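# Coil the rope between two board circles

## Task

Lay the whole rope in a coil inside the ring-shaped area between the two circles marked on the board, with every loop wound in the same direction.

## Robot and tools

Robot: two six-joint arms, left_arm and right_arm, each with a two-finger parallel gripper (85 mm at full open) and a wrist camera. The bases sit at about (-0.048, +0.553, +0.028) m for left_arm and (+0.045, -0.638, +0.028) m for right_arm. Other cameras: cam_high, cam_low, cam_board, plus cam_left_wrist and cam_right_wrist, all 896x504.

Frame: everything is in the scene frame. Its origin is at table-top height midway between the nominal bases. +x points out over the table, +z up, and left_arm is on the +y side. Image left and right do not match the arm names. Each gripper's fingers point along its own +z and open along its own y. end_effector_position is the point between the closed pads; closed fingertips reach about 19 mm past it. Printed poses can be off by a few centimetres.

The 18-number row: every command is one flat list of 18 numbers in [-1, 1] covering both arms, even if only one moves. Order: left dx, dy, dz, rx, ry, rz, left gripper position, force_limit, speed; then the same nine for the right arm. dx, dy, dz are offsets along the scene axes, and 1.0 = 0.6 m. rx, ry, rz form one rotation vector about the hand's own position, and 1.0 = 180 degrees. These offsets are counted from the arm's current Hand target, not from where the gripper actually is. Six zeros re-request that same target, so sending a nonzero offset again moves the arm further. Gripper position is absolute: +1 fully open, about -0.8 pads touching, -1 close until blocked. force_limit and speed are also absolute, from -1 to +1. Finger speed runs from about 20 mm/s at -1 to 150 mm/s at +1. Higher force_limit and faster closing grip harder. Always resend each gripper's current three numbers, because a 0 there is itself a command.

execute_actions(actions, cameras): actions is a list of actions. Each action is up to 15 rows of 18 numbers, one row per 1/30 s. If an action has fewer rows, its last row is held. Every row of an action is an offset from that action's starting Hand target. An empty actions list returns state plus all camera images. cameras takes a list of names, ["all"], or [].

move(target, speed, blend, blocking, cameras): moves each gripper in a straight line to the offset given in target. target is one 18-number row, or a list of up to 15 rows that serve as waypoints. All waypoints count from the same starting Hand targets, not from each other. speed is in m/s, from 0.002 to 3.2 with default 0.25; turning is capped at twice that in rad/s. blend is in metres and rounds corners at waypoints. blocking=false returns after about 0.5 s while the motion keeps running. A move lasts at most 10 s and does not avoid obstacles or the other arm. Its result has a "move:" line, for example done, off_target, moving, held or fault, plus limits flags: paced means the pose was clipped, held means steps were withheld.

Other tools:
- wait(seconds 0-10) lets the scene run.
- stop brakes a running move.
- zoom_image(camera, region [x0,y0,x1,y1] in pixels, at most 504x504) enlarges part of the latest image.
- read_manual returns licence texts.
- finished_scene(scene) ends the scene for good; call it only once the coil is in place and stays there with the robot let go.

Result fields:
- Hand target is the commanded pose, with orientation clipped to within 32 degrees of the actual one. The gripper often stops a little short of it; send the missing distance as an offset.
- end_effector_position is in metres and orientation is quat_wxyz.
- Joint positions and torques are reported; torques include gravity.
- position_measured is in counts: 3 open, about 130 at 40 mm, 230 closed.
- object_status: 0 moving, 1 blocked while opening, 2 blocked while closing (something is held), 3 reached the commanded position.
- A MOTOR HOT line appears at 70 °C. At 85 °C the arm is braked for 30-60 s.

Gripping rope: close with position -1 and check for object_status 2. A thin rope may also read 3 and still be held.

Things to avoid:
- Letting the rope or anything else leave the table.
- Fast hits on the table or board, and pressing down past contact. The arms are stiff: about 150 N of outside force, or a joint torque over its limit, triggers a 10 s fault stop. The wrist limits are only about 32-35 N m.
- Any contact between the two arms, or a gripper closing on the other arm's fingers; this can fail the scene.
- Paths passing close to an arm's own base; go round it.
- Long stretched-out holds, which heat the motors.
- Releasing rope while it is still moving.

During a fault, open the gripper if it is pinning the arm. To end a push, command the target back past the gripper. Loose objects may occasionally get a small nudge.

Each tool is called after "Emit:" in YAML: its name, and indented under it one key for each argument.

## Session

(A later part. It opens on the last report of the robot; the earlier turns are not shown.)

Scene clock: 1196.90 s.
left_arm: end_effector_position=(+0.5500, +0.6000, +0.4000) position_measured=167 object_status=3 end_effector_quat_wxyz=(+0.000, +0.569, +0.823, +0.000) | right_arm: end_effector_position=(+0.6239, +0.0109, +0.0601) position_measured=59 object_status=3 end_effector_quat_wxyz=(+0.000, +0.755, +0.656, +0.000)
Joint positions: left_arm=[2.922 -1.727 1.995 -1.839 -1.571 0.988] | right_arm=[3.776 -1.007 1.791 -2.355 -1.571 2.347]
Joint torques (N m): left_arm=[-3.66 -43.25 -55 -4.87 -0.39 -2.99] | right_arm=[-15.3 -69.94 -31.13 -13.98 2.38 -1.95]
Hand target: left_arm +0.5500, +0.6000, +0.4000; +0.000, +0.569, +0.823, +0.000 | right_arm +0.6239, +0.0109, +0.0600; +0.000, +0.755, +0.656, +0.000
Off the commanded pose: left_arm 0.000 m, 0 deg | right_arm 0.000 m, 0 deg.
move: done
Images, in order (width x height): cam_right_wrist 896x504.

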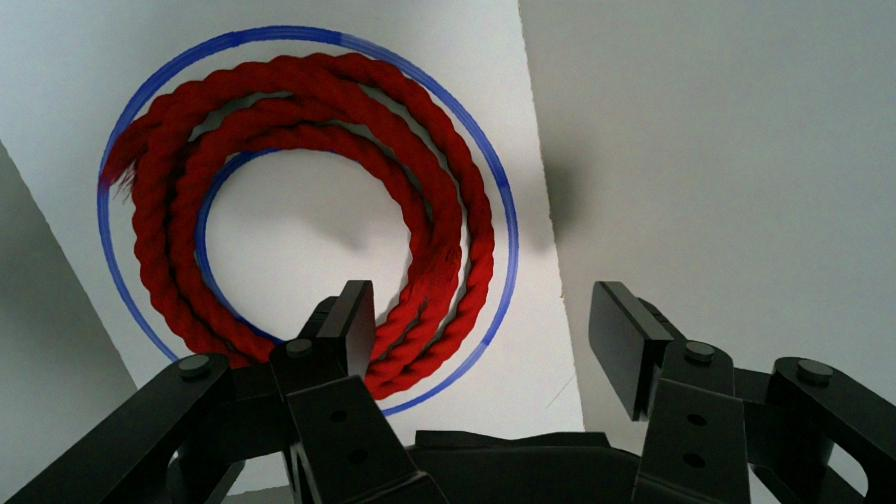

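Emit:
move:
  target: [0,0,0,0,0,0,-0.3,-1,0,0,0,-0.05167,0,0,0,0.55,-1,0]
  speed: 0.05

Emit:
execute_actions:
  actions:
    - [[0,0,0,0,0,0,-0.3,-1,0,0,0,0,0,0,0,-0.09,-1,-1]]
    - [[0,0,0,0,0,0,-0.3,-1,0,0,0,0,0,0,0,-0.09,-1,-1]]
    - [[0,0,0,0,0,0,-0.3,-1,0,0,0,0,0,0,0,-0.09,-1,-1]]
  cameras: ["cam_right_wrist"]

Scene clock: 1199.57 s.
left_arm: end_effector_position=(+0.5500, +0.6000, +0.4000) position_measured=167 object_status=3 end_effector_quat_wxyz=(+0.000, +0.569, +0.823, +0.000) | right_arm: end_effector_position=(+0.6239, +0.0109, +0.0291) position_measured=59 object_status=3 end_effector_quat_wxyz=(+0.000, +0.755, +0.656, +0.000)
Joint positions: left_arm=[2.922 -1.727 1.995 -1.839 -1.571 0.988] | right_arm=[3.776 -0.969 1.8 -2.401 -1.571 2.347]
Joint torques (N m): left_arm=[-1.98 -45.27 -56.84 -4.87 0.11 -2.89] | right_arm=[-1.86 -67.35 -29.33 -14.52 2.29 0.02]
Hand target: left_arm +0.5500, +0.6000, +0.4000; +0.000, +0.569, +0.823, +0.000 | right_arm +0.6239, +0.0109, +0.0290; +0.000, +0.755, +0.656, +0.000
Off the commanded pose: left_arm 0.000 m, 0 deg | right_arm 0.000 m, 0 deg.
move: done

Scene clock: 1201.37 s.
left_arm: end_effector_position=(+0.5500, +0.6000, +0.4000) position_measured=167 object_status=3 end_effector_quat_wxyz=(+0.000, +0.569, +0.823, +0.000) | right_arm: end_effector_position=(+0.6239, +0.0109, +0.0290) position_measured=140 object_status=0 end_effector_quat_wxyz=(+0.000, +0.755, +0.656, +0.000)
Joint positions: left_arm=[2.922 -1.727 1.995 -1.839 -1.571 0.988] | right_arm=[3.776 -0.969 1.8 -2.401 -1.571 2.347]
Joint torques (N m): left_arm=[-2.2 -40.25 -56.29 -5.19 -0.57 -3.1] | right_arm=[8.75 -70.46 -29.26 -14.15 2.23 0.17]
Hand target: left_arm +0.5500, +0.6000, +0.4000; +0.000, +0.569, +0.823, +0.000 | right_arm +0.6239, +0.0109, +0.0290; +0.000, +0.755, +0.656, +0.000
Off the commanded pose: left_arm 0.000 m, 0 deg | right_arm 0.000 m, 0 deg.
Step readings (end_effector_position of left_arm | right_arm):
0: (+0.5500, +0.6000, +0.4000) | (+0.6239, +0.0109, +0.0291)
1: (+0.5500, +0.6000, +0.4000) | (+0.6239, +0.0109, +0.0291)
2: (+0.5500, +0.6000, +0.4000) | (+0.6239, +0.0109, +0.0290)
4: (+0.5500, +0.6000, +0.4000) | (+0.6239, +0.0109, +0.0290)
8: (+0.5500, +0.6000, +0.4000) | (+0.6239, +0.0109, +0.0290)
15: (+0.5500, +0.6000, +0.4000) | (+0.6239, +0.0109, +0.0290)
16: (+0.5500, +0.6000, +0.4000) | (+0.6239, +0.0109, +0.0290)
17: (+0.5500, +0.6000, +0.4000) | (+0.6239, +0.0109, +0.0290)
19: (+0.5500, +0.6000, +0.4000) | (+0.6239, +0.0109, +0.0290)
23: (+0.5500, +0.6000, +0.4000) | (+0.6239, +0.0109, +0.0290)
30: (+0.5500, +0.6000, +0.4000) | (+0.6239, +0.0109, +0.0290)
31: (+0.5500, +0.6000, +0.4000) | (+0.6239, +0.0109, +0.0290)
32: (+0.5500, +0.6000, +0.4000) | (+0.6239, +0.0109, +0.0290)
34: (+0.5500, +0.6000, +0.4000) | (+0.6239, +0.0109, +0.0290)
38: (+0.5500, +0.6000, +0.4000) | (+0.6239, +0.0109, +0.0290)
45: (+0.5500, +0.6000, +0.4000) | (+0.6239, +0.0109, +0.0290)
Images, in order (width x height): cam_right_wrist 896x504.

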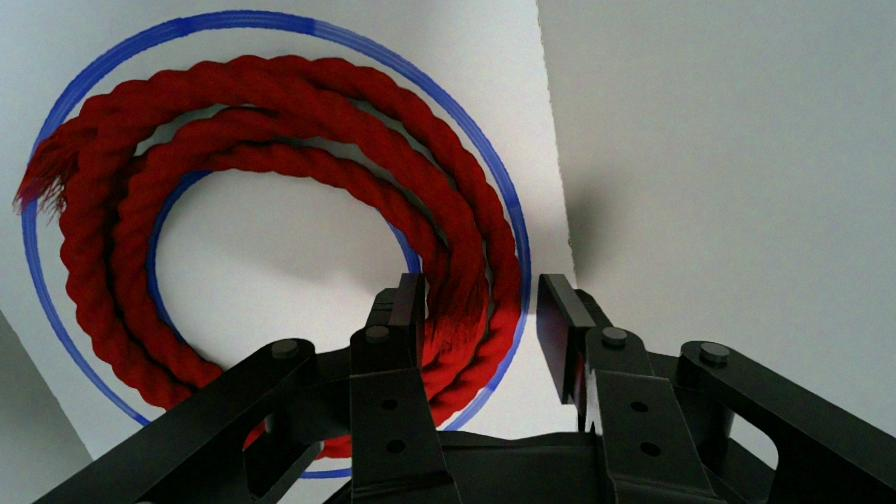

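Emit:
execute_actions:
  actions:
    - [[0,0,0,0,0,0,-0.3,-1,0,0,0,0,0,0,0,0.2,-1,-1]]
    - [[0,0,0,0,0,0,-0.3,-1,0,0,0,0,0,0,0,0.2,-1,-1]]

Emit:
move:
  target:
    - [0,0,0,0,0,0,-0.3,-1,0,0,0,0.08333,0,0,0,0.2,-1,-1]
    - [0,0,0,0,0,0,-0.3,-1,0,-0.10833,-0.02,0.36833,0,0,0,0.2,-1,-1]
  speed: [0.04,0.15]
  blend: [0.005,0]
  cameras: ["cam_right_wrist","cam_board"]

Emit:
zoom_image:
  camera: "cam_right_wrist"
  region: [330, 20, 610, 270]

Emit:
zoom_image:
  camera: "cam_board"
  region: [340, 170, 550, 360]

Scene clock: 1204.40 s.
left_arm: end_effector_position=(+0.5500, +0.6000, +0.4000) position_measured=167 object_status=3 end_effector_quat_wxyz=(+0.000, +0.569, +0.823, +0.000) | right_arm: end_effector_position=(+0.6239, +0.0109, +0.0290) position_measured=104 object_status=3 end_effector_quat_wxyz=(+0.000, +0.755, +0.656, +0.000)
Joint positions: left_arm=[2.922 -1.727 1.995 -1.839 -1.571 0.988] | right_arm=[3.776 -0.969 1.8 -2.401 -1.571 2.347]
Joint torques (N m): left_arm=[-2.6 -43.94 -54.96 -5.07 -0.39 -2.89] | right_arm=[24.28 -71.26 -29.4 -14.06 2.27 0.23]
Hand target: left_arm +0.5500, +0.6000, +0.4000; +0.000, +0.569, +0.823, +0.000 | right_arm +0.6239, +0.0109, +0.0290; +0.000, +0.755, +0.656, +0.000
Off the commanded pose: left_arm 0.000 m, 0 deg | right_arm 0.000 m, 0 deg.
Step readings (end_effector_position of left_arm | right_arm):
0: (+0.5500, +0.6000, +0.4000) | (+0.6239, +0.0109, +0.0290)
1: (+0.5500, +0.6000, +0.4000) | (+0.6239, +0.0109, +0.0290)
2: (+0.5500, +0.6000, +0.4000) | (+0.6239, +0.0109, +0.0290)
4: (+0.5500, +0.6000, +0.4000) | (+0.6239, +0.0109, +0.0290)
8: (+0.5500, +0.6000, +0.4000) | (+0.6239, +0.0109, +0.0290)
15: (+0.5500, +0.6000, +0.4000) | (+0.6239, +0.0109, +0.0290)
16: (+0.5500, +0.6000, +0.4000) | (+0.6239, +0.0109, +0.0290)
17: (+0.5500, +0.6000, +0.4000) | (+0.6239, +0.0109, +0.0290)
19: (+0.5500, +0.6000, +0.4000) | (+0.6239, +0.0109, +0.0290)
23: (+0.5500, +0.6000, +0.4000) | (+0.6239, +0.0109, +0.0290)
30: (+0.5500, +0.6000, +0.4000) | (+0.6239, +0.0109, +0.0290)

Scene clock: 1207.37 s.
left_arm: end_effector_position=(+0.5500, +0.6000, +0.4000) position_measured=167 object_status=3 end_effector_quat_wxyz=(+0.000, +0.569, +0.823, +0.000) | right_arm: end_effector_position=(+0.5590, -0.0011, +0.2498) position_measured=104 object_status=3 end_effector_quat_wxyz=(+0.000, +0.755, +0.656, +0.000)
Joint positions: left_arm=[2.922 -1.727 1.995 -1.839 -1.571 0.988] | right_arm=[3.813 -1.268 1.782 -2.084 -1.571 2.383]
Joint torques (N m): left_arm=[-4.5 -44.15 -55.43 -5.25 -0.1 -2.86] | right_arm=[32 -92.65 -55.08 -0.47 1.52 1.58]
Hand target: left_arm +0.5500, +0.6000, +0.4000; +0.000, +0.569, +0.823, +0.000 | right_arm +0.5589, -0.0011, +0.2500; +0.000, +0.755, +0.656, +0.000
Off the commanded pose: left_arm 0.000 m, 0 deg | right_arm 0.000 m, 0 deg.
move: done
Images, in order (width x height): cam_board 896x504, cam_right_wrist 896x504.

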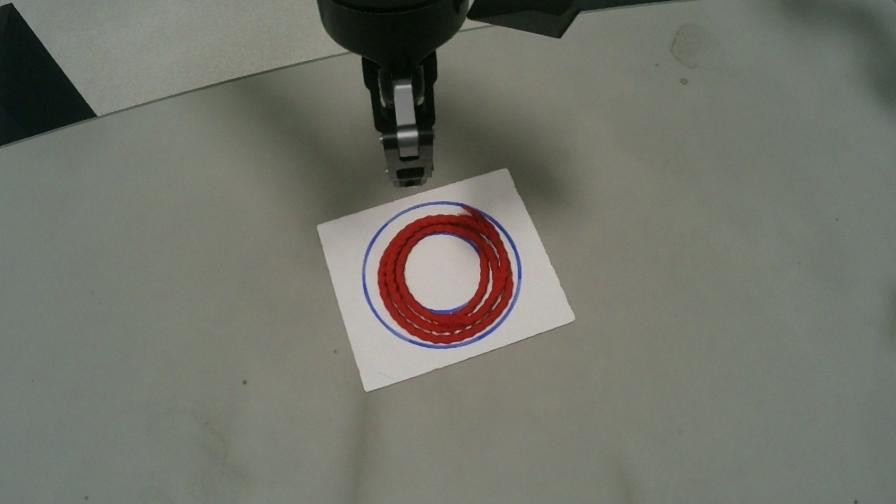

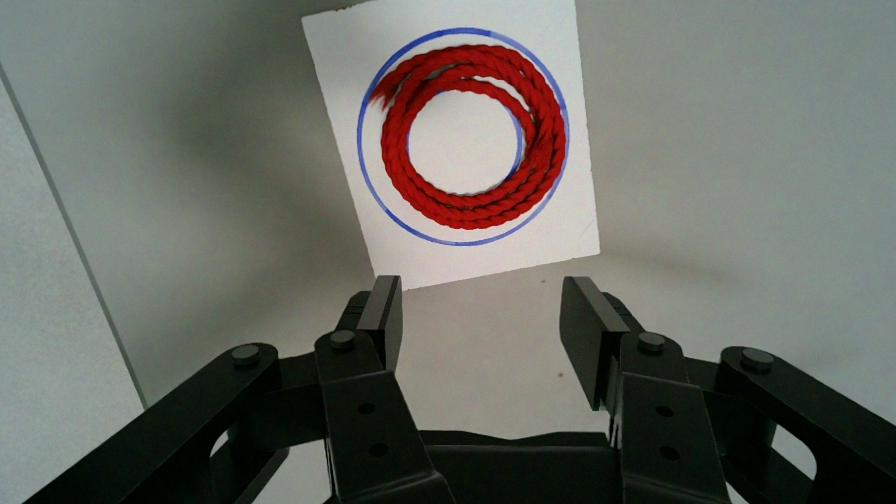

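Scaled by 1.800 from the camera's 896x504 image, which has a finer 1280x720 frame.

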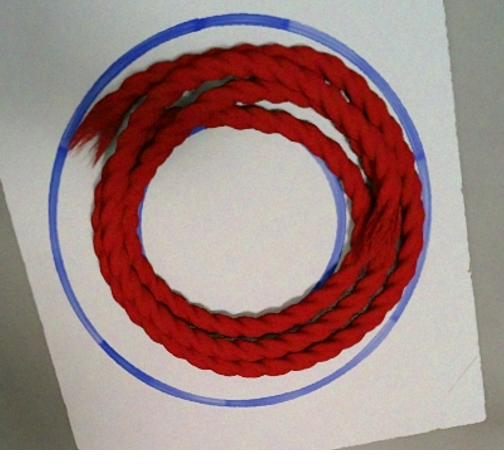

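Scaled by 2.400 from the camera's 896x504 image, which has a finer 1280x720 frame.

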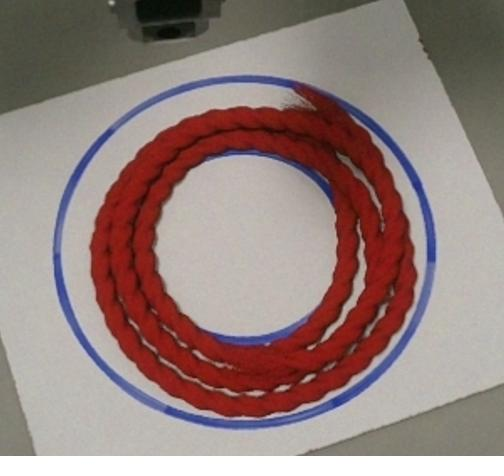

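Emit:
move:
  target:
    - [0,0,0,0,0,0,-0.3,-1,0,0.00333,0.03467,-0.25,0,0,0.2944,-1,-1,0]
    - [0,0,0,0,0,0,-0.3,-1,0,0.00333,0.03467,-0.36833,0,0,0.2944,-1,-1,0]
    - [0,0,0,0,0,0,-0.3,-1,0,-0.0385,0.0765,-0.36833,0,0,0.2944,-1,-1,0]
  speed: [0.25,0.08,0.03]
  cameras: ["cam_right_wrist"]

Scene clock: 1245.20 s.
left_arm: end_effector_position=(+0.5500, +0.6000, +0.4000) position_measured=167 object_status=3 end_effector_quat_wxyz=(+0.000, +0.569, +0.823, +0.000) | right_arm: end_effector_position=(+0.5359, +0.0447, +0.0290) position_measured=232 object_status=3 end_effector_quat_wxyz=(+0.000, +0.383, +0.924, +0.000)
Joint positions: left_arm=[2.922 -1.727 1.995 -1.839 -1.571 0.988] | right_arm=[3.874 -1.002 1.862 -2.431 -1.571 1.52]
Joint torques (N m): left_arm=[-3.55 -43.11 -54.9 -4.78 -0.01 -2.84] | right_arm=[31.56 -67.4 -44.63 -0.27 1.65 1.49]
Hand target: left_arm +0.5500, +0.6000, +0.4000; +0.000, +0.569, +0.823, +0.000 | right_arm +0.5358, +0.0448, +0.0290; +0.000, +0.383, +0.924, +0.000
Off the commanded pose: left_arm 0.000 m, 0 deg | right_arm 0.000 m, 0 deg.
move: done
Images, in order (width x height): cam_right_wrist 896x504.

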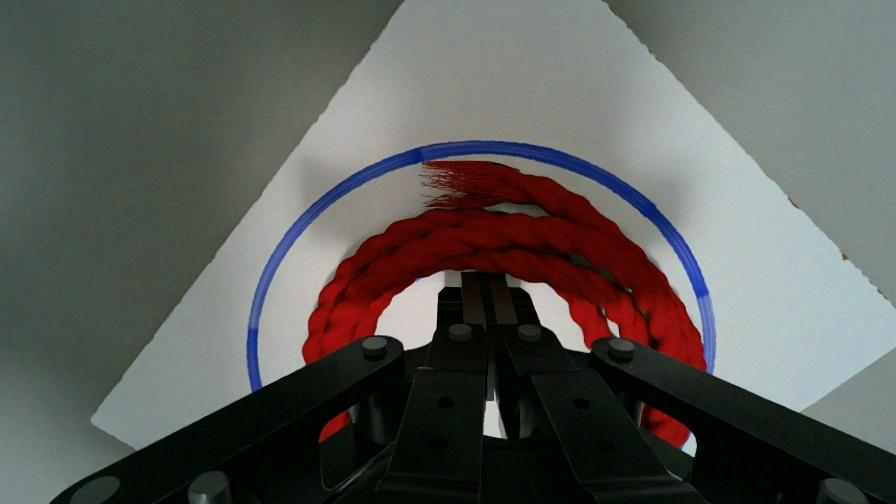

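Emit:
move:
  target:
    - [0,0,0,0,0,0,-0.3,-1,0,-0.01183,-0.01683,0,0,0,0.1111,-1,-1,0]
    - [0,0,0,0,0,0,-0.3,-1,0,-0.01717,-0.03667,0,0,0,0.2222,-1,-1,0]
    - [0,0,0,0,0,0,-0.3,-1,0,-0.01533,-0.05717,0,0,0,0.3333,-1,-1,0]
    - [0,0,0,0,0,0,-0.3,-1,0,-0.00667,-0.07583,0,0,0,0.4444,-1,-1,0]
    - [0,0,0,0,0,0,-0.3,-1,0,0.00783,-0.09033,0,0,0,0.5556,-1,-1,0]
    - [0,0,0,0,0,0,-0.3,-1,0,0.0265,-0.099,0,0,0,0.6667,-1,-1,0]
  speed: 0.3
  blend: [0.004,0.004,0.004,0.004,0.004,0]
  cameras: ["cam_right_wrist"]

Scene clock: 1251.23 s.
left_arm: end_effector_position=(+0.5500, +0.6000, +0.4000) position_measured=167 object_status=3 end_effector_quat_wxyz=(+0.000, +0.569, +0.823, +0.000) | right_arm: end_effector_position=(+0.5517, -0.0146, +0.0290) position_measured=232 object_status=3 end_effector_quat_wxyz=(+0.000, -0.609, +0.793, +0.000)
Joint positions: left_arm=[2.922 -1.727 1.995 -1.839 -1.571 0.988] | right_arm=[3.805 -1.044 1.942 -2.469 -1.57 -0.644]
Joint torques (N m): left_arm=[-4.08 -43.76 -54.9 -4.82 -0.36 -2.98] | right_arm=[-16.97 -63.21 -43.04 -0.14 2.5 -2.41]
Hand target: left_arm +0.5500, +0.6000, +0.4000; +0.000, +0.569, +0.823, +0.000 | right_arm +0.5517, -0.0146, +0.0290; +0.000, -0.609, +0.793, +0.000
Off the commanded pose: left_arm 0.000 m, 0 deg | right_arm 0.000 m, 0 deg.
move: done
Images, in order (width x height): cam_right_wrist 896x504.

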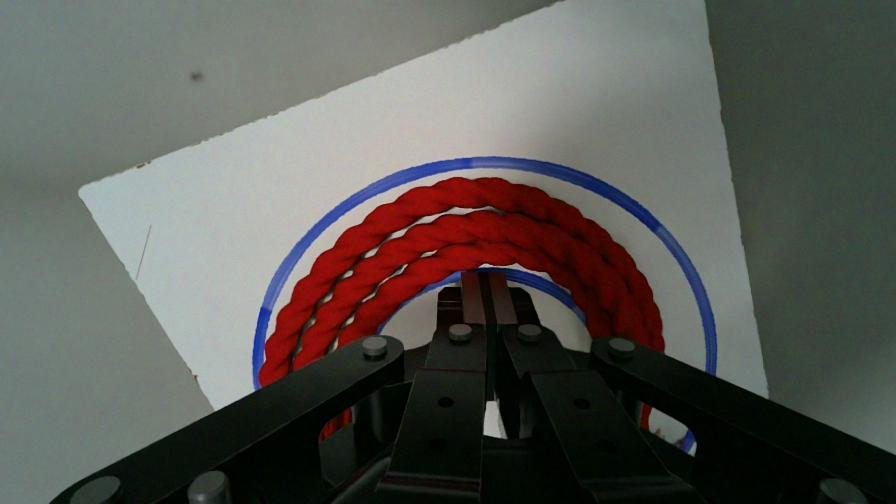

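Emit:
move:
  target:
    - [0,0,0,0,0,0,-0.3,-1,0,0.02067,-0.00183,0,0,0,0.1111,-1,-1,0]
    - [0,0,0,0,0,0,-0.3,-1,0,0.0405,0.0035,0,0,0,0.2222,-1,-1,0]
    - [0,0,0,0,0,0,-0.3,-1,0,0.05733,0.01533,0,0,0,0.3333,-1,-1,0]
    - [0,0,0,0,0,0,-0.3,-1,0,0.06917,0.03217,0,0,0,0.4444,-1,-1,0]
    - [0,0,0,0,0,0,-0.3,-1,0,0.0745,0.052,0,0,0,0.5556,-1,-1,0]
    - [0,0,0,0,0,0,-0.3,-1,0,0.07267,0.0725,0,0,0,0.6667,-1,-1,0]
  speed: 0.3
  blend: [0.004,0.004,0.004,0.004,0.004,0]
  cameras: ["cam_right_wrist"]

Scene clock: 1258.30 s.
left_arm: end_effector_position=(+0.5500, +0.6000, +0.4000) position_measured=167 object_status=3 end_effector_quat_wxyz=(+0.000, +0.569, +0.823, +0.000) | right_arm: end_effector_position=(+0.5953, +0.0289, +0.0290) position_measured=232 object_status=3 end_effector_quat_wxyz=(+0.000, +0.991, +0.131, +0.000)
Joint positions: left_arm=[2.922 -1.727 1.995 -1.839 -1.571 0.988] | right_arm=[3.813 -0.975 1.811 -2.406 -1.571 -2.73]
Joint torques (N m): left_arm=[-3.68 -43.4 -55.07 -4.91 -0.13 -2.93] | right_arm=[30.35 -70.59 -45.49 -0.36 2.45 -2.03]
Hand target: left_arm +0.5500, +0.6000, +0.4000; +0.000, +0.569, +0.823, +0.000 | right_arm +0.5953, +0.0289, +0.0290; +0.000, +0.991, +0.131, +0.000
Off the commanded pose: left_arm 0.000 m, 0 deg | right_arm 0.000 m, 0 deg.
move: done
Images, in order (width x height): cam_right_wrist 896x504.

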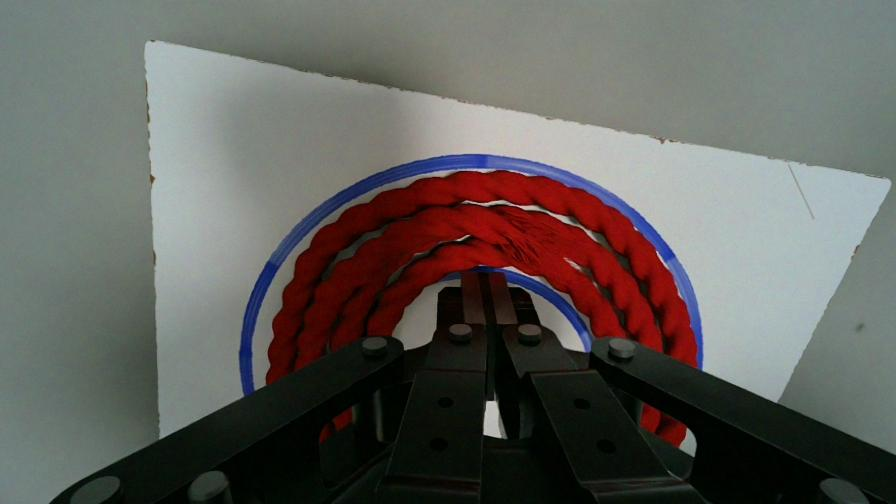

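Emit:
move:
  target:
    - [0,0,0,0,0,0,-0.3,-1,0,-0.00867,0.01867,0,0,0,0.1111,-1,-1,0]
    - [0,0,0,0,0,0,-0.3,-1,0,-0.02317,0.03317,0,0,0,0.2222,-1,-1,0]
    - [0,0,0,0,0,0,-0.3,-1,0,-0.04183,0.04183,0,0,0,0.3333,-1,-1,0]
    - [0,0,0,0,0,0,-0.3,-1,0,-0.06233,0.04367,0,0,0,0.4444,-1,-1,0]
    - [0,0,0,0,0,0,-0.3,-1,0,-0.08217,0.03833,0,0,0,0.5556,-1,-1,0]
    - [0,0,0,0,0,0,-0.3,-1,0,-0.09117,0.03317,0,0,0,0.6111,-1,-1,0]
  speed: 0.3
  blend: [0.004,0.004,0.004,0.004,0.004,0]
  cameras: ["cam_right_wrist"]

Scene clock: 1264.13 s.
left_arm: end_effector_position=(+0.5500, +0.6000, +0.4000) position_measured=167 object_status=3 end_effector_quat_wxyz=(+0.000, +0.569, +0.823, +0.000) | right_arm: end_effector_position=(+0.5406, +0.0489, +0.0290) position_measured=232 object_status=3 end_effector_quat_wxyz=(+0.000, +0.462, +0.887, +0.000)
Joint positions: left_arm=[2.922 -1.727 1.995 -1.839 -1.571 0.988] | right_arm=[3.874 -0.995 1.849 -2.425 -1.571 -4.589]
Joint torques (N m): left_arm=[-5.72 -42.79 -53.82 -4.77 -0.14 -2.56] | right_arm=[23.46 -104.54 -28.1 -14.2 2.53 -2.05]
Hand target: left_arm +0.5500, +0.6000, +0.4000; +0.000, +0.569, +0.823, +0.000 | right_arm +0.5406, +0.0488, +0.0290; +0.000, +0.462, +0.887, +0.000
Off the commanded pose: left_arm 0.000 m, 0 deg | right_arm 0.000 m, 0 deg.
move: done
Images, in order (width x height): cam_right_wrist 896x504.

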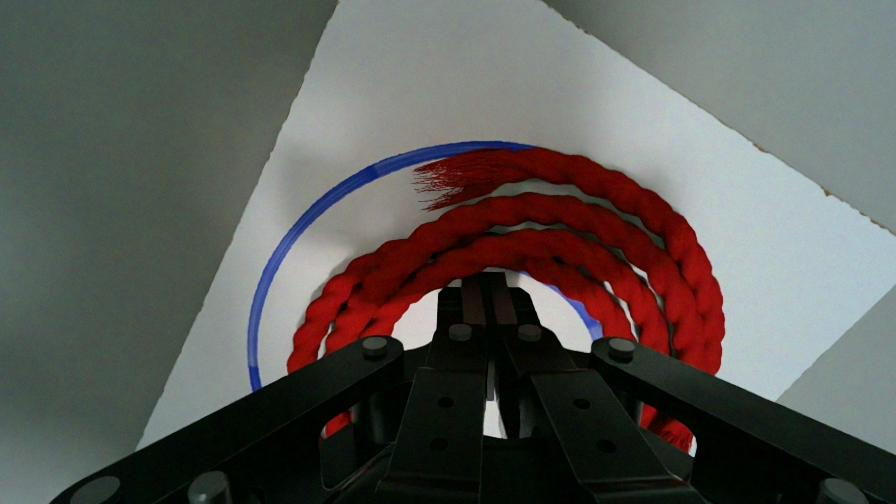

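Emit:
move:
  target:
    - [0,0,0,0,0,0,-0.3,-1,0,0.0096,-0.0137,0,0,0,0,-1,-1,0]
    - [0,0,0,0,0,0,-0.3,-1,0,0.0096,-0.0137,0.13333,0,0,0,-1,-1,0]
    - [0,0,0,0,0,0,-0.3,-1,0,0.055,-0.07867,0.36833,0,0,0,0.1,-1,0]
  speed: [0.03,0.08,0.15]
  blend: [0,0.01,0]
  cameras: ["cam_right_wrist","cam_board"]

Emit:
zoom_image:
  camera: "cam_right_wrist"
  region: [330, 20, 610, 270]

Emit:
zoom_image:
  camera: "cam_board"
  region: [340, 170, 550, 360]

Scene clock: 1269.93 s.
left_arm: end_effector_position=(+0.5500, +0.6000, +0.4000) position_measured=167 object_status=3 end_effector_quat_wxyz=(+0.000, +0.569, +0.823, +0.000) | right_arm: end_effector_position=(+0.5736, +0.0016, +0.2500) position_measured=117 object_status=0 end_effector_quat_wxyz=(+0.000, +0.462, +0.887, +0.000)
Joint positions: left_arm=[2.922 -1.727 1.995 -1.839 -1.571 0.988] | right_arm=[3.804 -1.251 1.759 -2.078 -1.571 -4.659]
Joint torques (N m): left_arm=[-3.83 -43.67 -55.33 -5.04 -0.14 -2.86] | right_arm=[-17.18 -94.03 -55.39 -0.29 2.51 -1.86]
Hand target: left_arm +0.5500, +0.6000, +0.4000; +0.000, +0.569, +0.823, +0.000 | right_arm +0.5736, +0.0016, +0.2500; +0.000, +0.462, +0.887, +0.000
Off the commanded pose: left_arm 0.000 m, 0 deg | right_arm 0.000 m, 0 deg.
move: done
Images, in order (width x height): cam_board 896x504, cam_right_wrist 896x504.

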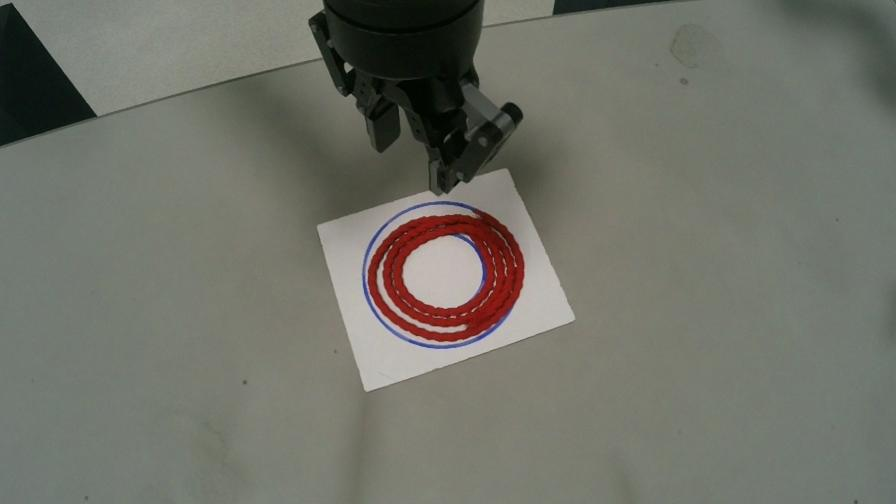

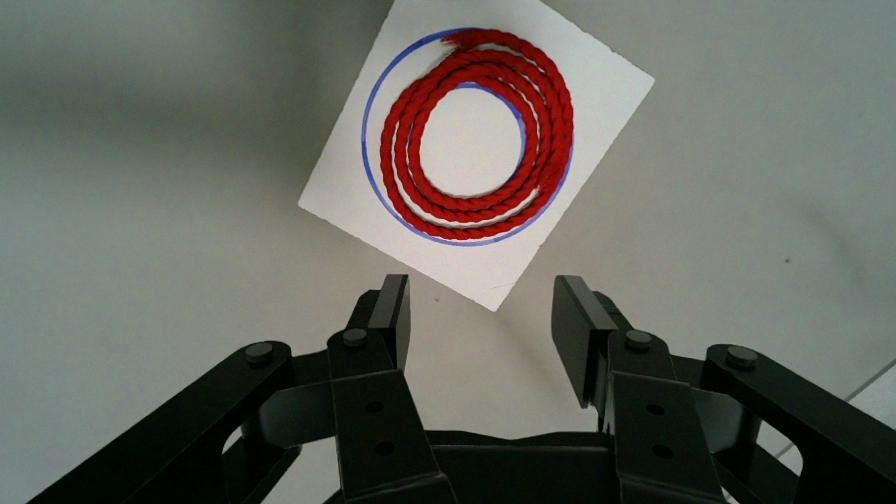

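Scaled by 1.800 from the camera's 896x504 image, which has a finer 1280x720 frame.

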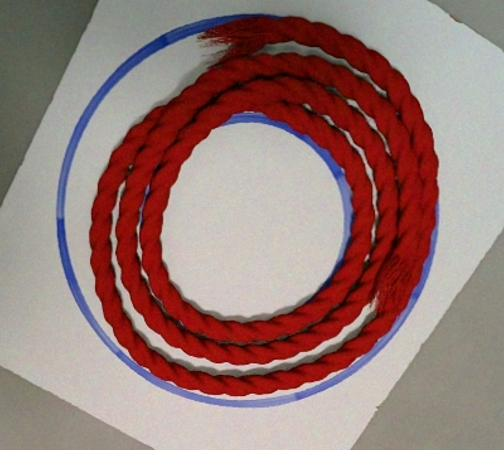

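Scaled by 2.400 from the camera's 896x504 image, which has a finer 1280x720 frame.

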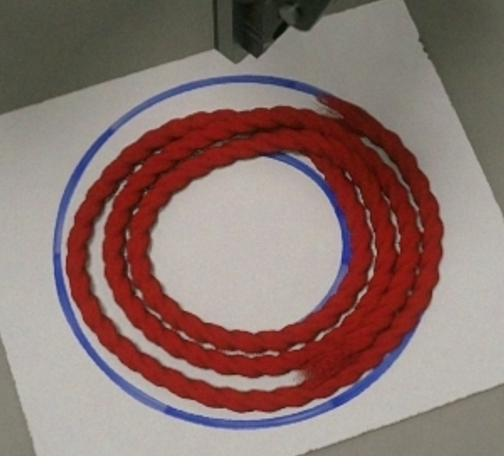

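Emit:
move:
  target:
    - [0,0,0,0,0,0,-0.3,-1,0,-0.06,0.08,-0.08,0,0,-0.5,-1,-1,0]
    - [0,0,0,0,0,0,-0.3,-1,0,-0.12367,0.1615,-0.25,0,0,-0.9833,-1,-1,0]
    - [0,0,0,0,0,0,-0.3,-1,0,-0.12367,0.1615,-0.36833,0,0,-0.9833,-1,-1,0]
  speed: [0.35,0.35,0.08]
  blend: [0.01,0,0]
  cameras: ["cam_right_wrist"]

Scene clock: 1298.30 s.
left_arm: end_effector_position=(+0.5500, +0.6000, +0.4000) position_measured=167 object_status=3 end_effector_quat_wxyz=(+0.000, +0.569, +0.823, +0.000) | right_arm: end_effector_position=(+0.4994, +0.0985, +0.0291) position_measured=232 object_status=3 end_effector_quat_wxyz=(+0.000, +0.899, -0.438, +0.000)
Joint positions: left_arm=[2.922 -1.727 1.995 -1.839 -1.571 0.988] | right_arm=[3.951 -0.974 1.809 -2.406 -1.57 -1.423]
Joint torques (N m): left_arm=[-3.45 -40.78 -55.13 -4.81 -0.3 -2.67] | right_arm=[31.19 -70.97 -29.04 -13.85 0.33 1.7]
Hand target: left_arm +0.5500, +0.6000, +0.4000; +0.000, +0.569, +0.823, +0.000 | right_arm +0.4994, +0.0985, +0.0290; +0.000, +0.899, -0.438, +0.000
Off the commanded pose: left_arm 0.000 m, 0 deg | right_arm 0.000 m, 0 deg.
move: done
Images, in order (width x height): cam_right_wrist 896x504.

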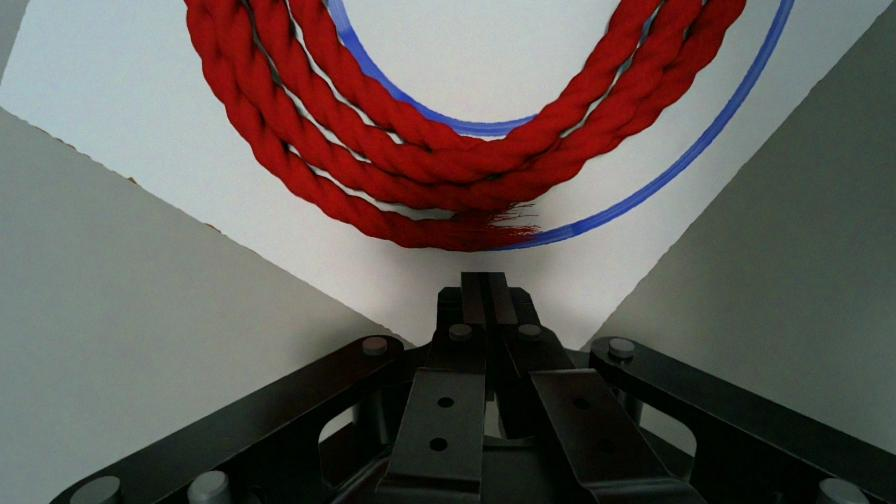

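Emit:
move:
  target:
    - [0,0,0,0,0,0,-0.3,-1,0,0.01283,-0.01633,0,0,0,0,-1,-1,0]
    - [0,0,0,0,0,0,-0.3,-1,0,0.05283,0.00567,0,0,0,-0.1,-1,-1,0]
    - [0,0,0,0,0,0,-0.3,-1,0,0.10267,0.0145,0,0,0,-0.2111,-1,-1,0]
    - [0,0,0,0,0,0,-0.3,-1,0,0.1525,0.00567,0,0,0,-0.3222,-1,-1,0]
    - [0,0,0,0,0,0,-0.3,-1,0,0.19633,-0.01967,0,0,0,-0.4333,-1,-1,0]
    - [0,0,0,0,0,0,-0.3,-1,0,0.2285,-0.05867,0,0,0,-0.5444,-1,-1,0]
    - [0,0,0,0,0,0,-0.3,-1,0,0.24467,-0.10633,0,0,0,-0.6556,-1,-1,0]
  speed: [0.03,0.2,0.2,0.2,0.2,0.2,0.2]
  blend: [0.003,0.004,0.004,0.004,0.004,0.004,0]
  cameras: ["cam_right_wrist"]

Scene clock: 1307.63 s.
left_arm: end_effector_position=(+0.5500, +0.6000, +0.4000) position_measured=167 object_status=3 end_effector_quat_wxyz=(+0.000, +0.569, +0.823, +0.000) | right_arm: end_effector_position=(+0.6462, +0.0348, +0.0290) position_measured=232 object_status=3 end_effector_quat_wxyz=(+0.000, -0.087, +0.996, +0.000)
Joint positions: left_arm=[2.922 -1.727 1.995 -1.839 -1.571 0.988] | right_arm=[3.783 -0.932 1.728 -2.368 -1.571 0.468]
Joint torques (N m): left_arm=[-6.79 -41.96 -53.51 -5.27 -0.61 -3.12] | right_arm=[-17.07 -112.39 -29.99 -13.98 0.13 1.62]
Hand target: left_arm +0.5500, +0.6000, +0.4000; +0.000, +0.569, +0.823, +0.000 | right_arm +0.6462, +0.0347, +0.0290; +0.000, -0.087, +0.996, +0.000
Off the commanded pose: left_arm 0.000 m, 0 deg | right_arm 0.000 m, 0 deg.
move: done
Images, in order (width x height): cam_right_wrist 896x504.

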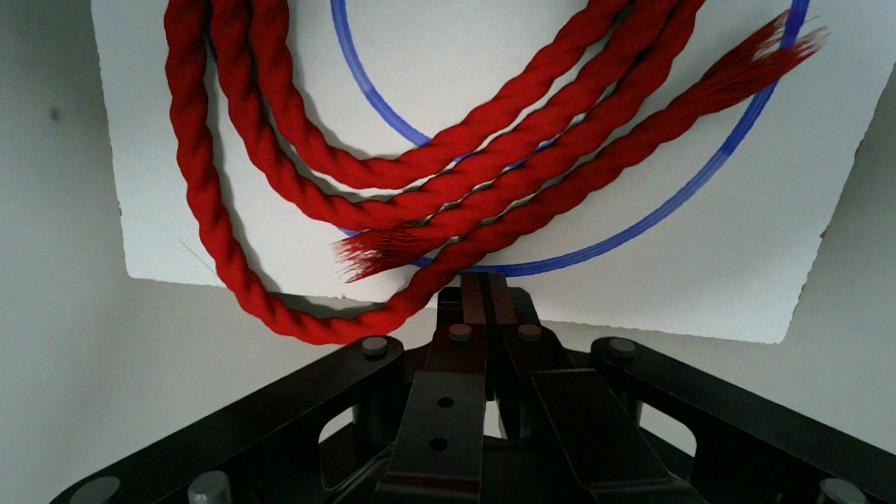

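Emit:
move:
  target:
    - [0,0,0,0,0,0,-0.3,-1,0,0.008,0.0014,0,0,0,0,-1,-1,0]
    - [0,0,0,0,0,0,-0.3,-1,0,0.008,0.0014,0.15,0,0,0,-1,-1,0]
    - [0,0,0,0,0,0,-0.3,-1,0,-0.105,-0.0187,0.36833,0,0,0,-1,-1,0]
  speed: [0.03,0.08,0.15]
  blend: [0,0.01,0]
  cameras: ["cam_right_wrist","cam_board"]

Emit:
zoom_image:
  camera: "cam_board"
  region: [340, 170, 550, 360]

Scene clock: 1313.03 s.
left_arm: end_effector_position=(+0.5500, +0.6000, +0.4000) position_measured=167 object_status=3 end_effector_quat_wxyz=(+0.000, +0.569, +0.823, +0.000) | right_arm: end_effector_position=(+0.5833, +0.0235, +0.2498) position_measured=232 object_status=3 end_effector_quat_wxyz=(+0.000, -0.087, +0.996, +0.000)
Joint positions: left_arm=[2.922 -1.727 1.995 -1.839 -1.571 0.988] | right_arm=[3.817 -1.217 1.711 -2.065 -1.571 0.503]
Joint torques (N m): left_arm=[-7.06 -43.75 -54.56 -5.04 -0.22 -3] | right_arm=[31.48 -97.89 -44.52 -0.06 0.11 1.67]
Hand target: left_arm +0.5500, +0.6000, +0.4000; +0.000, +0.569, +0.823, +0.000 | right_arm +0.5832, +0.0235, +0.2500; +0.000, -0.087, +0.996, +0.000
Off the commanded pose: left_arm 0.000 m, 0 deg | right_arm 0.000 m, 0 deg.
move: done
Images, in order (width x height): cam_board 896x504, cam_right_wrist 896x504.

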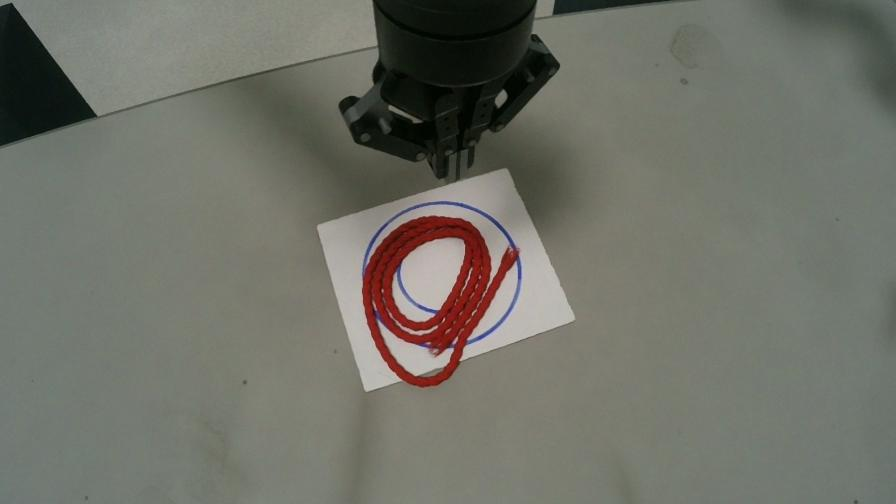

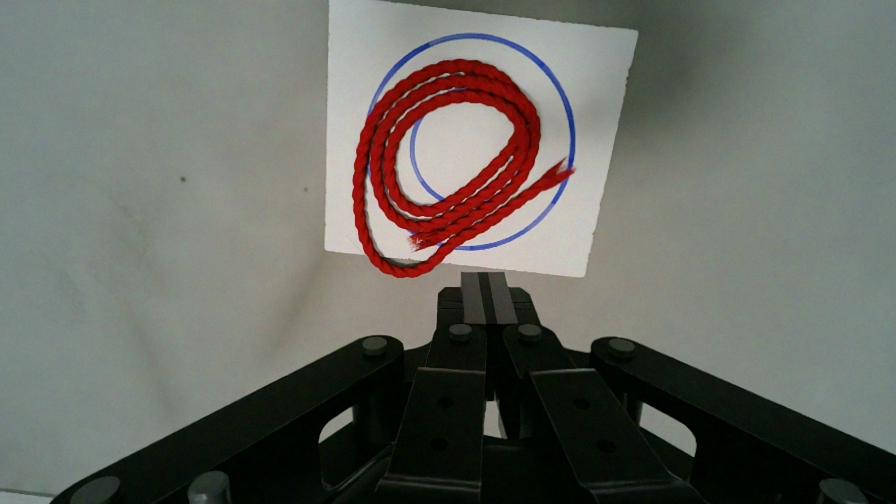

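Scaled by 2.400 from the camera's 896x504 image, which has a finer 1280x720 frame.

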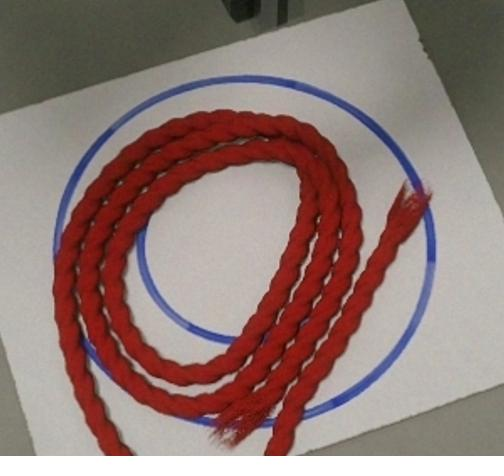

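Emit:
zoom_image:
  camera: "cam_right_wrist"
  region: [320, 30, 600, 290]

Scaled by 1.800 from the camera's 896x504 image, which has a finer 1280x720 frame.

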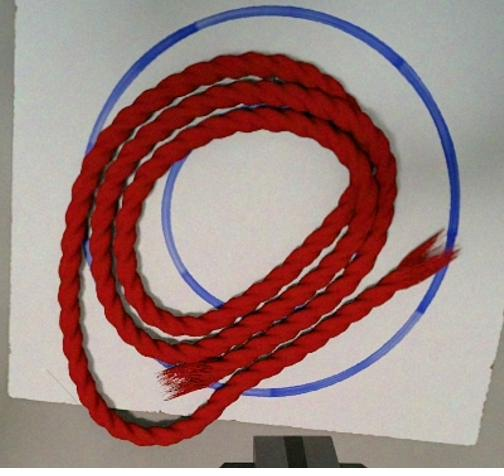

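Emit:
zoom_image:
  camera: "cam_right_wrist"
  region: [390, 130, 530, 260]

Emit:
zoom_image:
  camera: "cam_board"
  region: [410, 260, 510, 390]

Scaled by 3.600 from the camera's 896x504 image, which has a finer 1280x720 frame.

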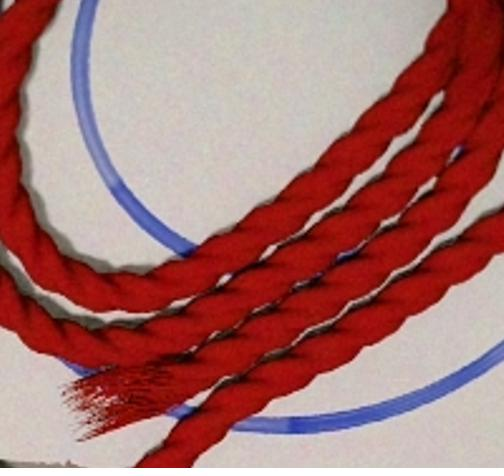

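Scaled by 3.877 from the camera's 896x504 image, which has a finer 1280x720 frame.

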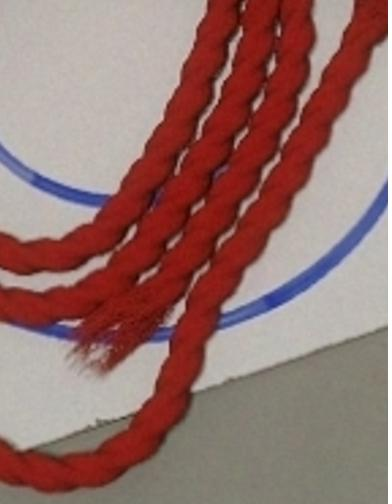

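Emit:
wait:
  seconds: 0
  cameras: ["cam_right_wrist", "cam_board"]

Emit:
zoom_image:
  camera: "cam_right_wrist"
  region: [330, 20, 610, 270]

Emit:
zoom_image:
  camera: "cam_board"
  region: [340, 170, 550, 360]

Scene clock: 1340.43 s.
left_arm: end_effector_position=(+0.5500, +0.6000, +0.4000) position_measured=167 object_status=3 end_effector_quat_wxyz=(+0.000, +0.569, +0.823, +0.000) | right_arm: end_effector_position=(+0.5832, +0.0235, +0.2500) position_measured=232 object_status=3 end_effector_quat_wxyz=(+0.000, -0.087, +0.996, +0.000)
Joint positions: left_arm=[2.922 -1.727 1.995 -1.839 -1.571 0.988] | right_arm=[3.818 -1.217 1.711 -2.065 -1.571 0.503]
Joint torques (N m): left_arm=[-4.16 -41.76 -53.95 -5.28 -0.52 -2.61] | right_arm=[31.35 -97.76 -54.1 -0.18 0 1.46]
Hand target: left_arm +0.5500, +0.6000, +0.4000; +0.000, +0.569, +0.823, +0.000 | right_arm +0.5832, +0.0235, +0.2500; +0.000, -0.087, +0.996, +0.000
Tool commands: left_gripper/position=-0.3 left_gripper/force_limit=-1.0 left_gripper/speed=+0.0 right_gripper/position=-1.0 right_gripper/force_limit=-1.0 right_gripper/speed=+0.0
Off the commanded pose: left_arm 0.000 m, 0 deg | right_arm 0.000 m, 0 deg.
Images, in order (width x height): cam_board 896x504, cam_right_wrist 896x504.

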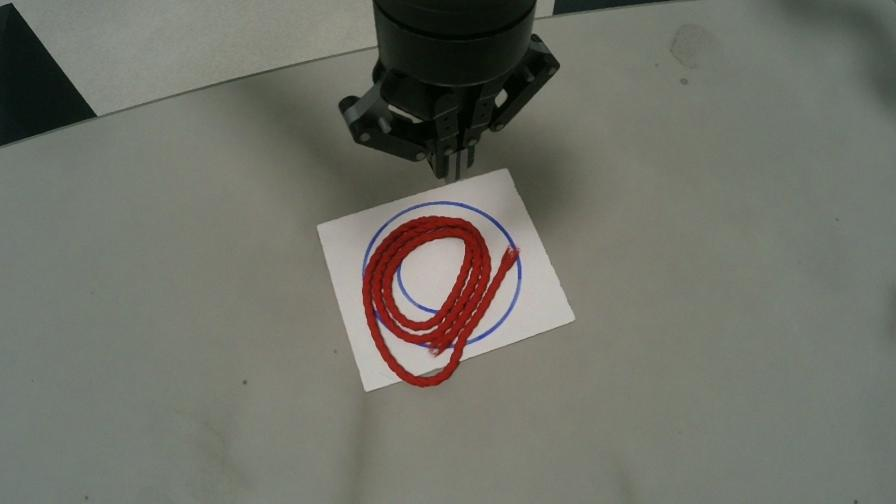

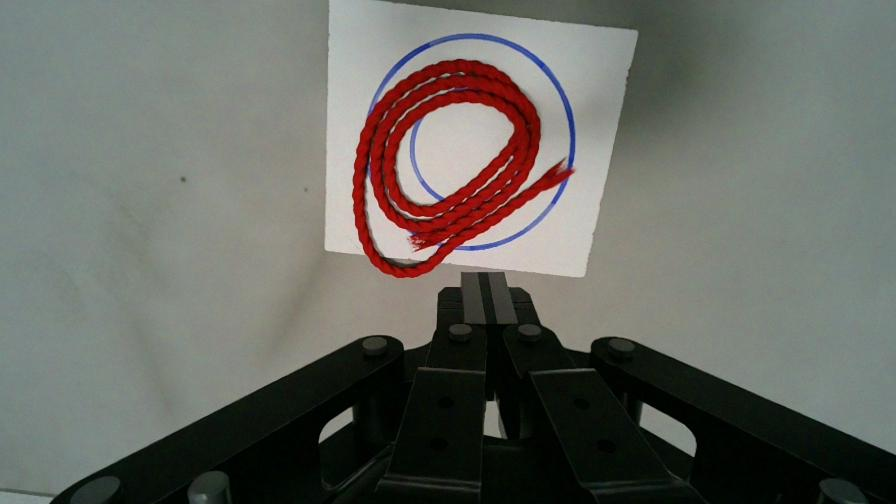

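Scaled by 1.800 from the camera's 896x504 image, which has a finer 1280x720 frame.

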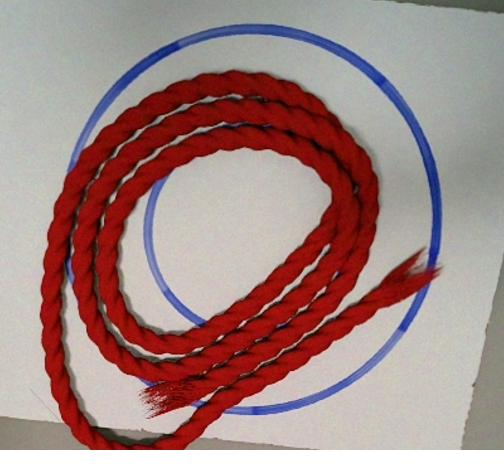

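Scaled by 2.400 from the camera's 896x504 image, which has a finer 1280x720 frame.

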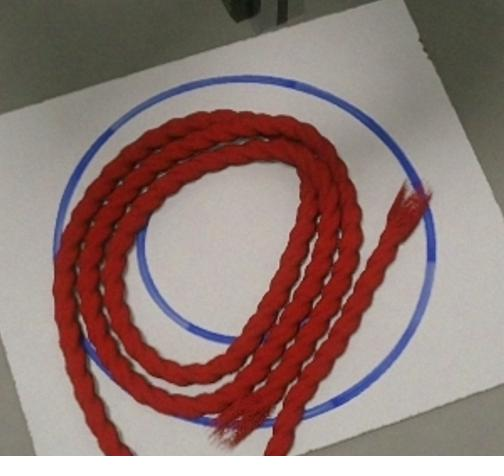

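Emit:
move:
  target:
    - [0,0,0,0,0,0,-0.3,-1,0,-0.041,-0.0118,-0.3167,0,0,0.25,-1,-1,0]
    - [0,0,0,0,0,0,-0.3,-1,0,-0.041,-0.0118,-0.3683,0,0,0.25,-1,-1,0]
    - [0,0,0,0,0,0,-0.3,-1,0,-0.018,0.021,-0.3683,0,0,0.25,-1,-1,0]
    - [0,0,0,0,0,0,-0.3,-1,0,-0.0333,-0.0008,-0.3683,0,0,0.25,-1,-1,0]
    - [0,0,0,0,0,0,-0.3,-1,0,-0.0333,-0.0008,-0.15,0,0,0.25,-1,-1,0]
  speed: [0.3,0.06,0.05,0.08,0.2]
  cameras: ["cam_board"]

Emit:
zoom_image:
  camera: "cam_board"
  region: [340, 170, 550, 400]

Scene clock: 1404.17 s.
left_arm: end_effector_position=(+0.5500, +0.6000, +0.4000) position_measured=167 object_status=3 end_effector_quat_wxyz=(+0.000, +0.569, +0.823, +0.000) | right_arm: end_effector_position=(+0.5632, +0.0231, +0.1598) position_measured=232 object_status=3 end_effector_quat_wxyz=(+0.000, -0.462, +0.887, +0.000)
Joint positions: left_arm=[2.922 -1.727 1.995 -1.839 -1.571 0.988] | right_arm=[3.832 -1.155 1.806 -2.223 -1.57 -0.267]
Joint torques (N m): left_arm=[-6.87 -44.71 -54.57 -4.86 -0.38 -2.82] | right_arm=[-1.99 -99.54 -50.47 0.16 2.03 -1.19]
Hand target: left_arm +0.5500, +0.6000, +0.4000; +0.000, +0.569, +0.823, +0.000 | right_arm +0.5632, +0.0230, +0.1600; +0.000, -0.462, +0.887, +0.000
Off the commanded pose: left_arm 0.000 m, 0 deg | right_arm 0.000 m, 0 deg.
move: done
Images, in order (width x height): cam_board 896x504.

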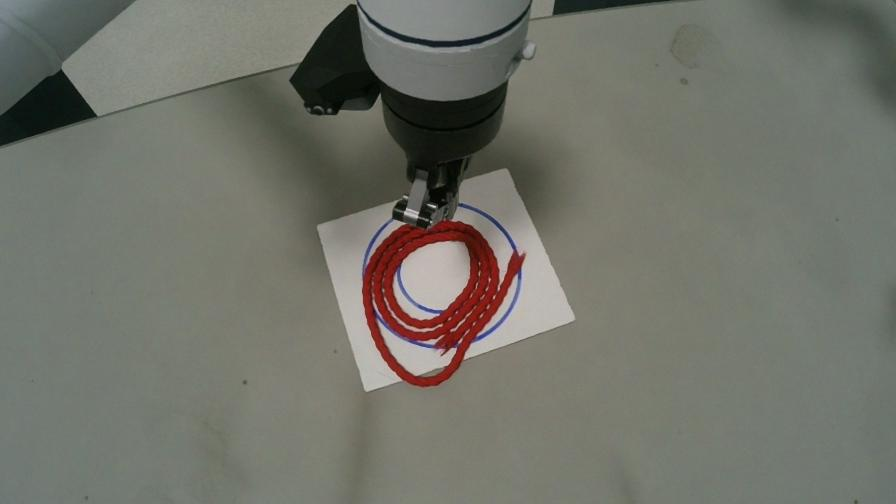

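Scaled by 2.191 from the camera's 896x504 image, which has a finer 1280x720 frame.

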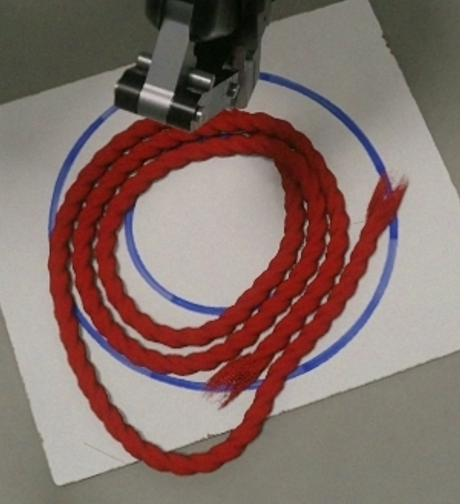

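Emit:
move:
  target:
    - [0,0,0,0,0,0,-0.3,-1,0,0,0,-0.2183,0,0,0,-1,-1,0]
    - [0,0,0,0,0,0,-0.3,-1,0,0.0232,0.0327,-0.2183,0,0,0,-1,-1,0]
    - [0,0,0,0,0,0,-0.3,-1,0,0,0,-0.2183,0,0,0,-1,-1,0]
    - [0,0,0,0,0,0,-0.3,-1,0,0,0,-0.2183,0,0,-0.2222,-1,-1,0]
    - [0,0,0,0,0,0,-0.3,-1,0,0.0398,0.0062,-0.2183,0,0,-0.2222,-1,-1,0]
    - [0,0,0,0,0,0,-0.3,-1,0,0,0,-0.2183,0,0,-0.2222,-1,-1,0]
  speed: [0.15,0.05,0.08,0.35,0.05,0.08]

Emit:
move:
  target:
    - [0,0,0,0,0,0,-0.3,-1,0,0,0,0,0,0,0.4444,-1,-1,0]
    - [0,0,0,0,0,0,-0.3,-1,0,-0.0077,0.0393,0,0,0,0.4444,-1,-1,0]
    - [0,0,0,0,0,0,-0.3,-1,0,0,0,0,0,0,0.4444,-1,-1,0]
    - [0,0,0,0,0,0,-0.3,-1,0,0,0,0.2183,0,0,0.2222,-1,-1,0]
  speed: [0.35,0.05,0.08,0.2]
  cameras: ["cam_board"]

Emit:
zoom_image:
  camera: "cam_board"
  region: [340, 170, 550, 400]

Scene clock: 1414.20 s.
left_arm: end_effector_position=(+0.5500, +0.6000, +0.4000) position_measured=167 object_status=3 end_effector_quat_wxyz=(+0.000, +0.569, +0.823, +0.000) | right_arm: end_effector_position=(+0.5634, +0.0231, +0.0290) position_measured=232 object_status=3 end_effector_quat_wxyz=(+0.000, -0.131, +0.991, +0.000)
Joint positions: left_arm=[2.922 -1.727 1.995 -1.839 -1.571 0.988] | right_arm=[3.832 -1.003 1.864 -2.433 -1.571 0.431]
Joint torques (N m): left_arm=[-7.02 -44.52 -53.09 -5.12 -0.27 -3.33] | right_arm=[31.37 -103.48 -29.53 -14.02 0.42 1.26]
Hand target: left_arm +0.5500, +0.6000, +0.4000; +0.000, +0.569, +0.823, +0.000 | right_arm +0.5632, +0.0230, +0.0290; +0.000, -0.131, +0.991, +0.000
Off the commanded pose: left_arm 0.000 m, 0 deg | right_arm 0.000 m, 0 deg.
move: done

Scene clock: 1420.30 s.
left_arm: end_effector_position=(+0.5500, +0.6000, +0.4000) position_measured=167 object_status=3 end_effector_quat_wxyz=(+0.000, +0.569, +0.823, +0.000) | right_arm: end_effector_position=(+0.5633, +0.0230, +0.1599) position_measured=232 object_status=3 end_effector_quat_wxyz=(+0.000, -0.462, +0.887, +0.000)
Joint positions: left_arm=[2.922 -1.727 1.995 -1.839 -1.571 0.988] | right_arm=[3.832 -1.155 1.806 -2.223 -1.57 -0.268]
Joint torques (N m): left_arm=[-4.37 -42.53 -52.99 -5.12 -0.07 -2.93] | right_arm=[28.92 -98.49 -51.04 -0.1 0.09 1.41]
Hand target: left_arm +0.5500, +0.6000, +0.4000; +0.000, +0.569, +0.823, +0.000 | right_arm +0.5632, +0.0230, +0.1600; +0.000, -0.462, +0.887, +0.000
Off the commanded pose: left_arm 0.000 m, 0 deg | right_arm 0.000 m, 0 deg.
move: done
Images, in order (width x height): cam_board 896x504.

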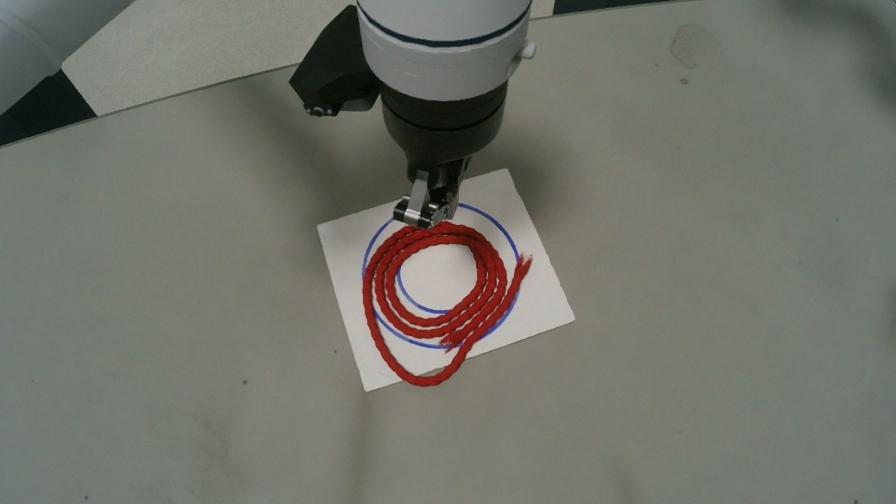

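Scaled by 2.191 from the camera's 896x504 image, which has a finer 1280x720 frame.

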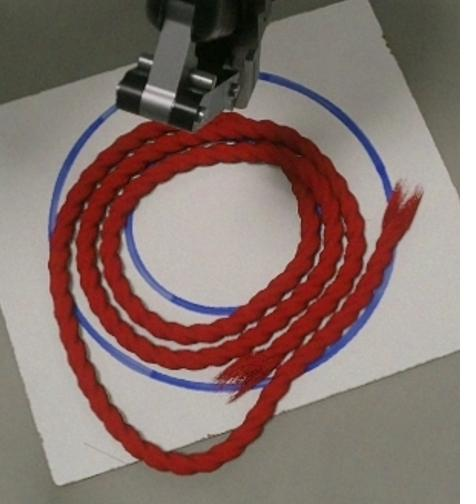

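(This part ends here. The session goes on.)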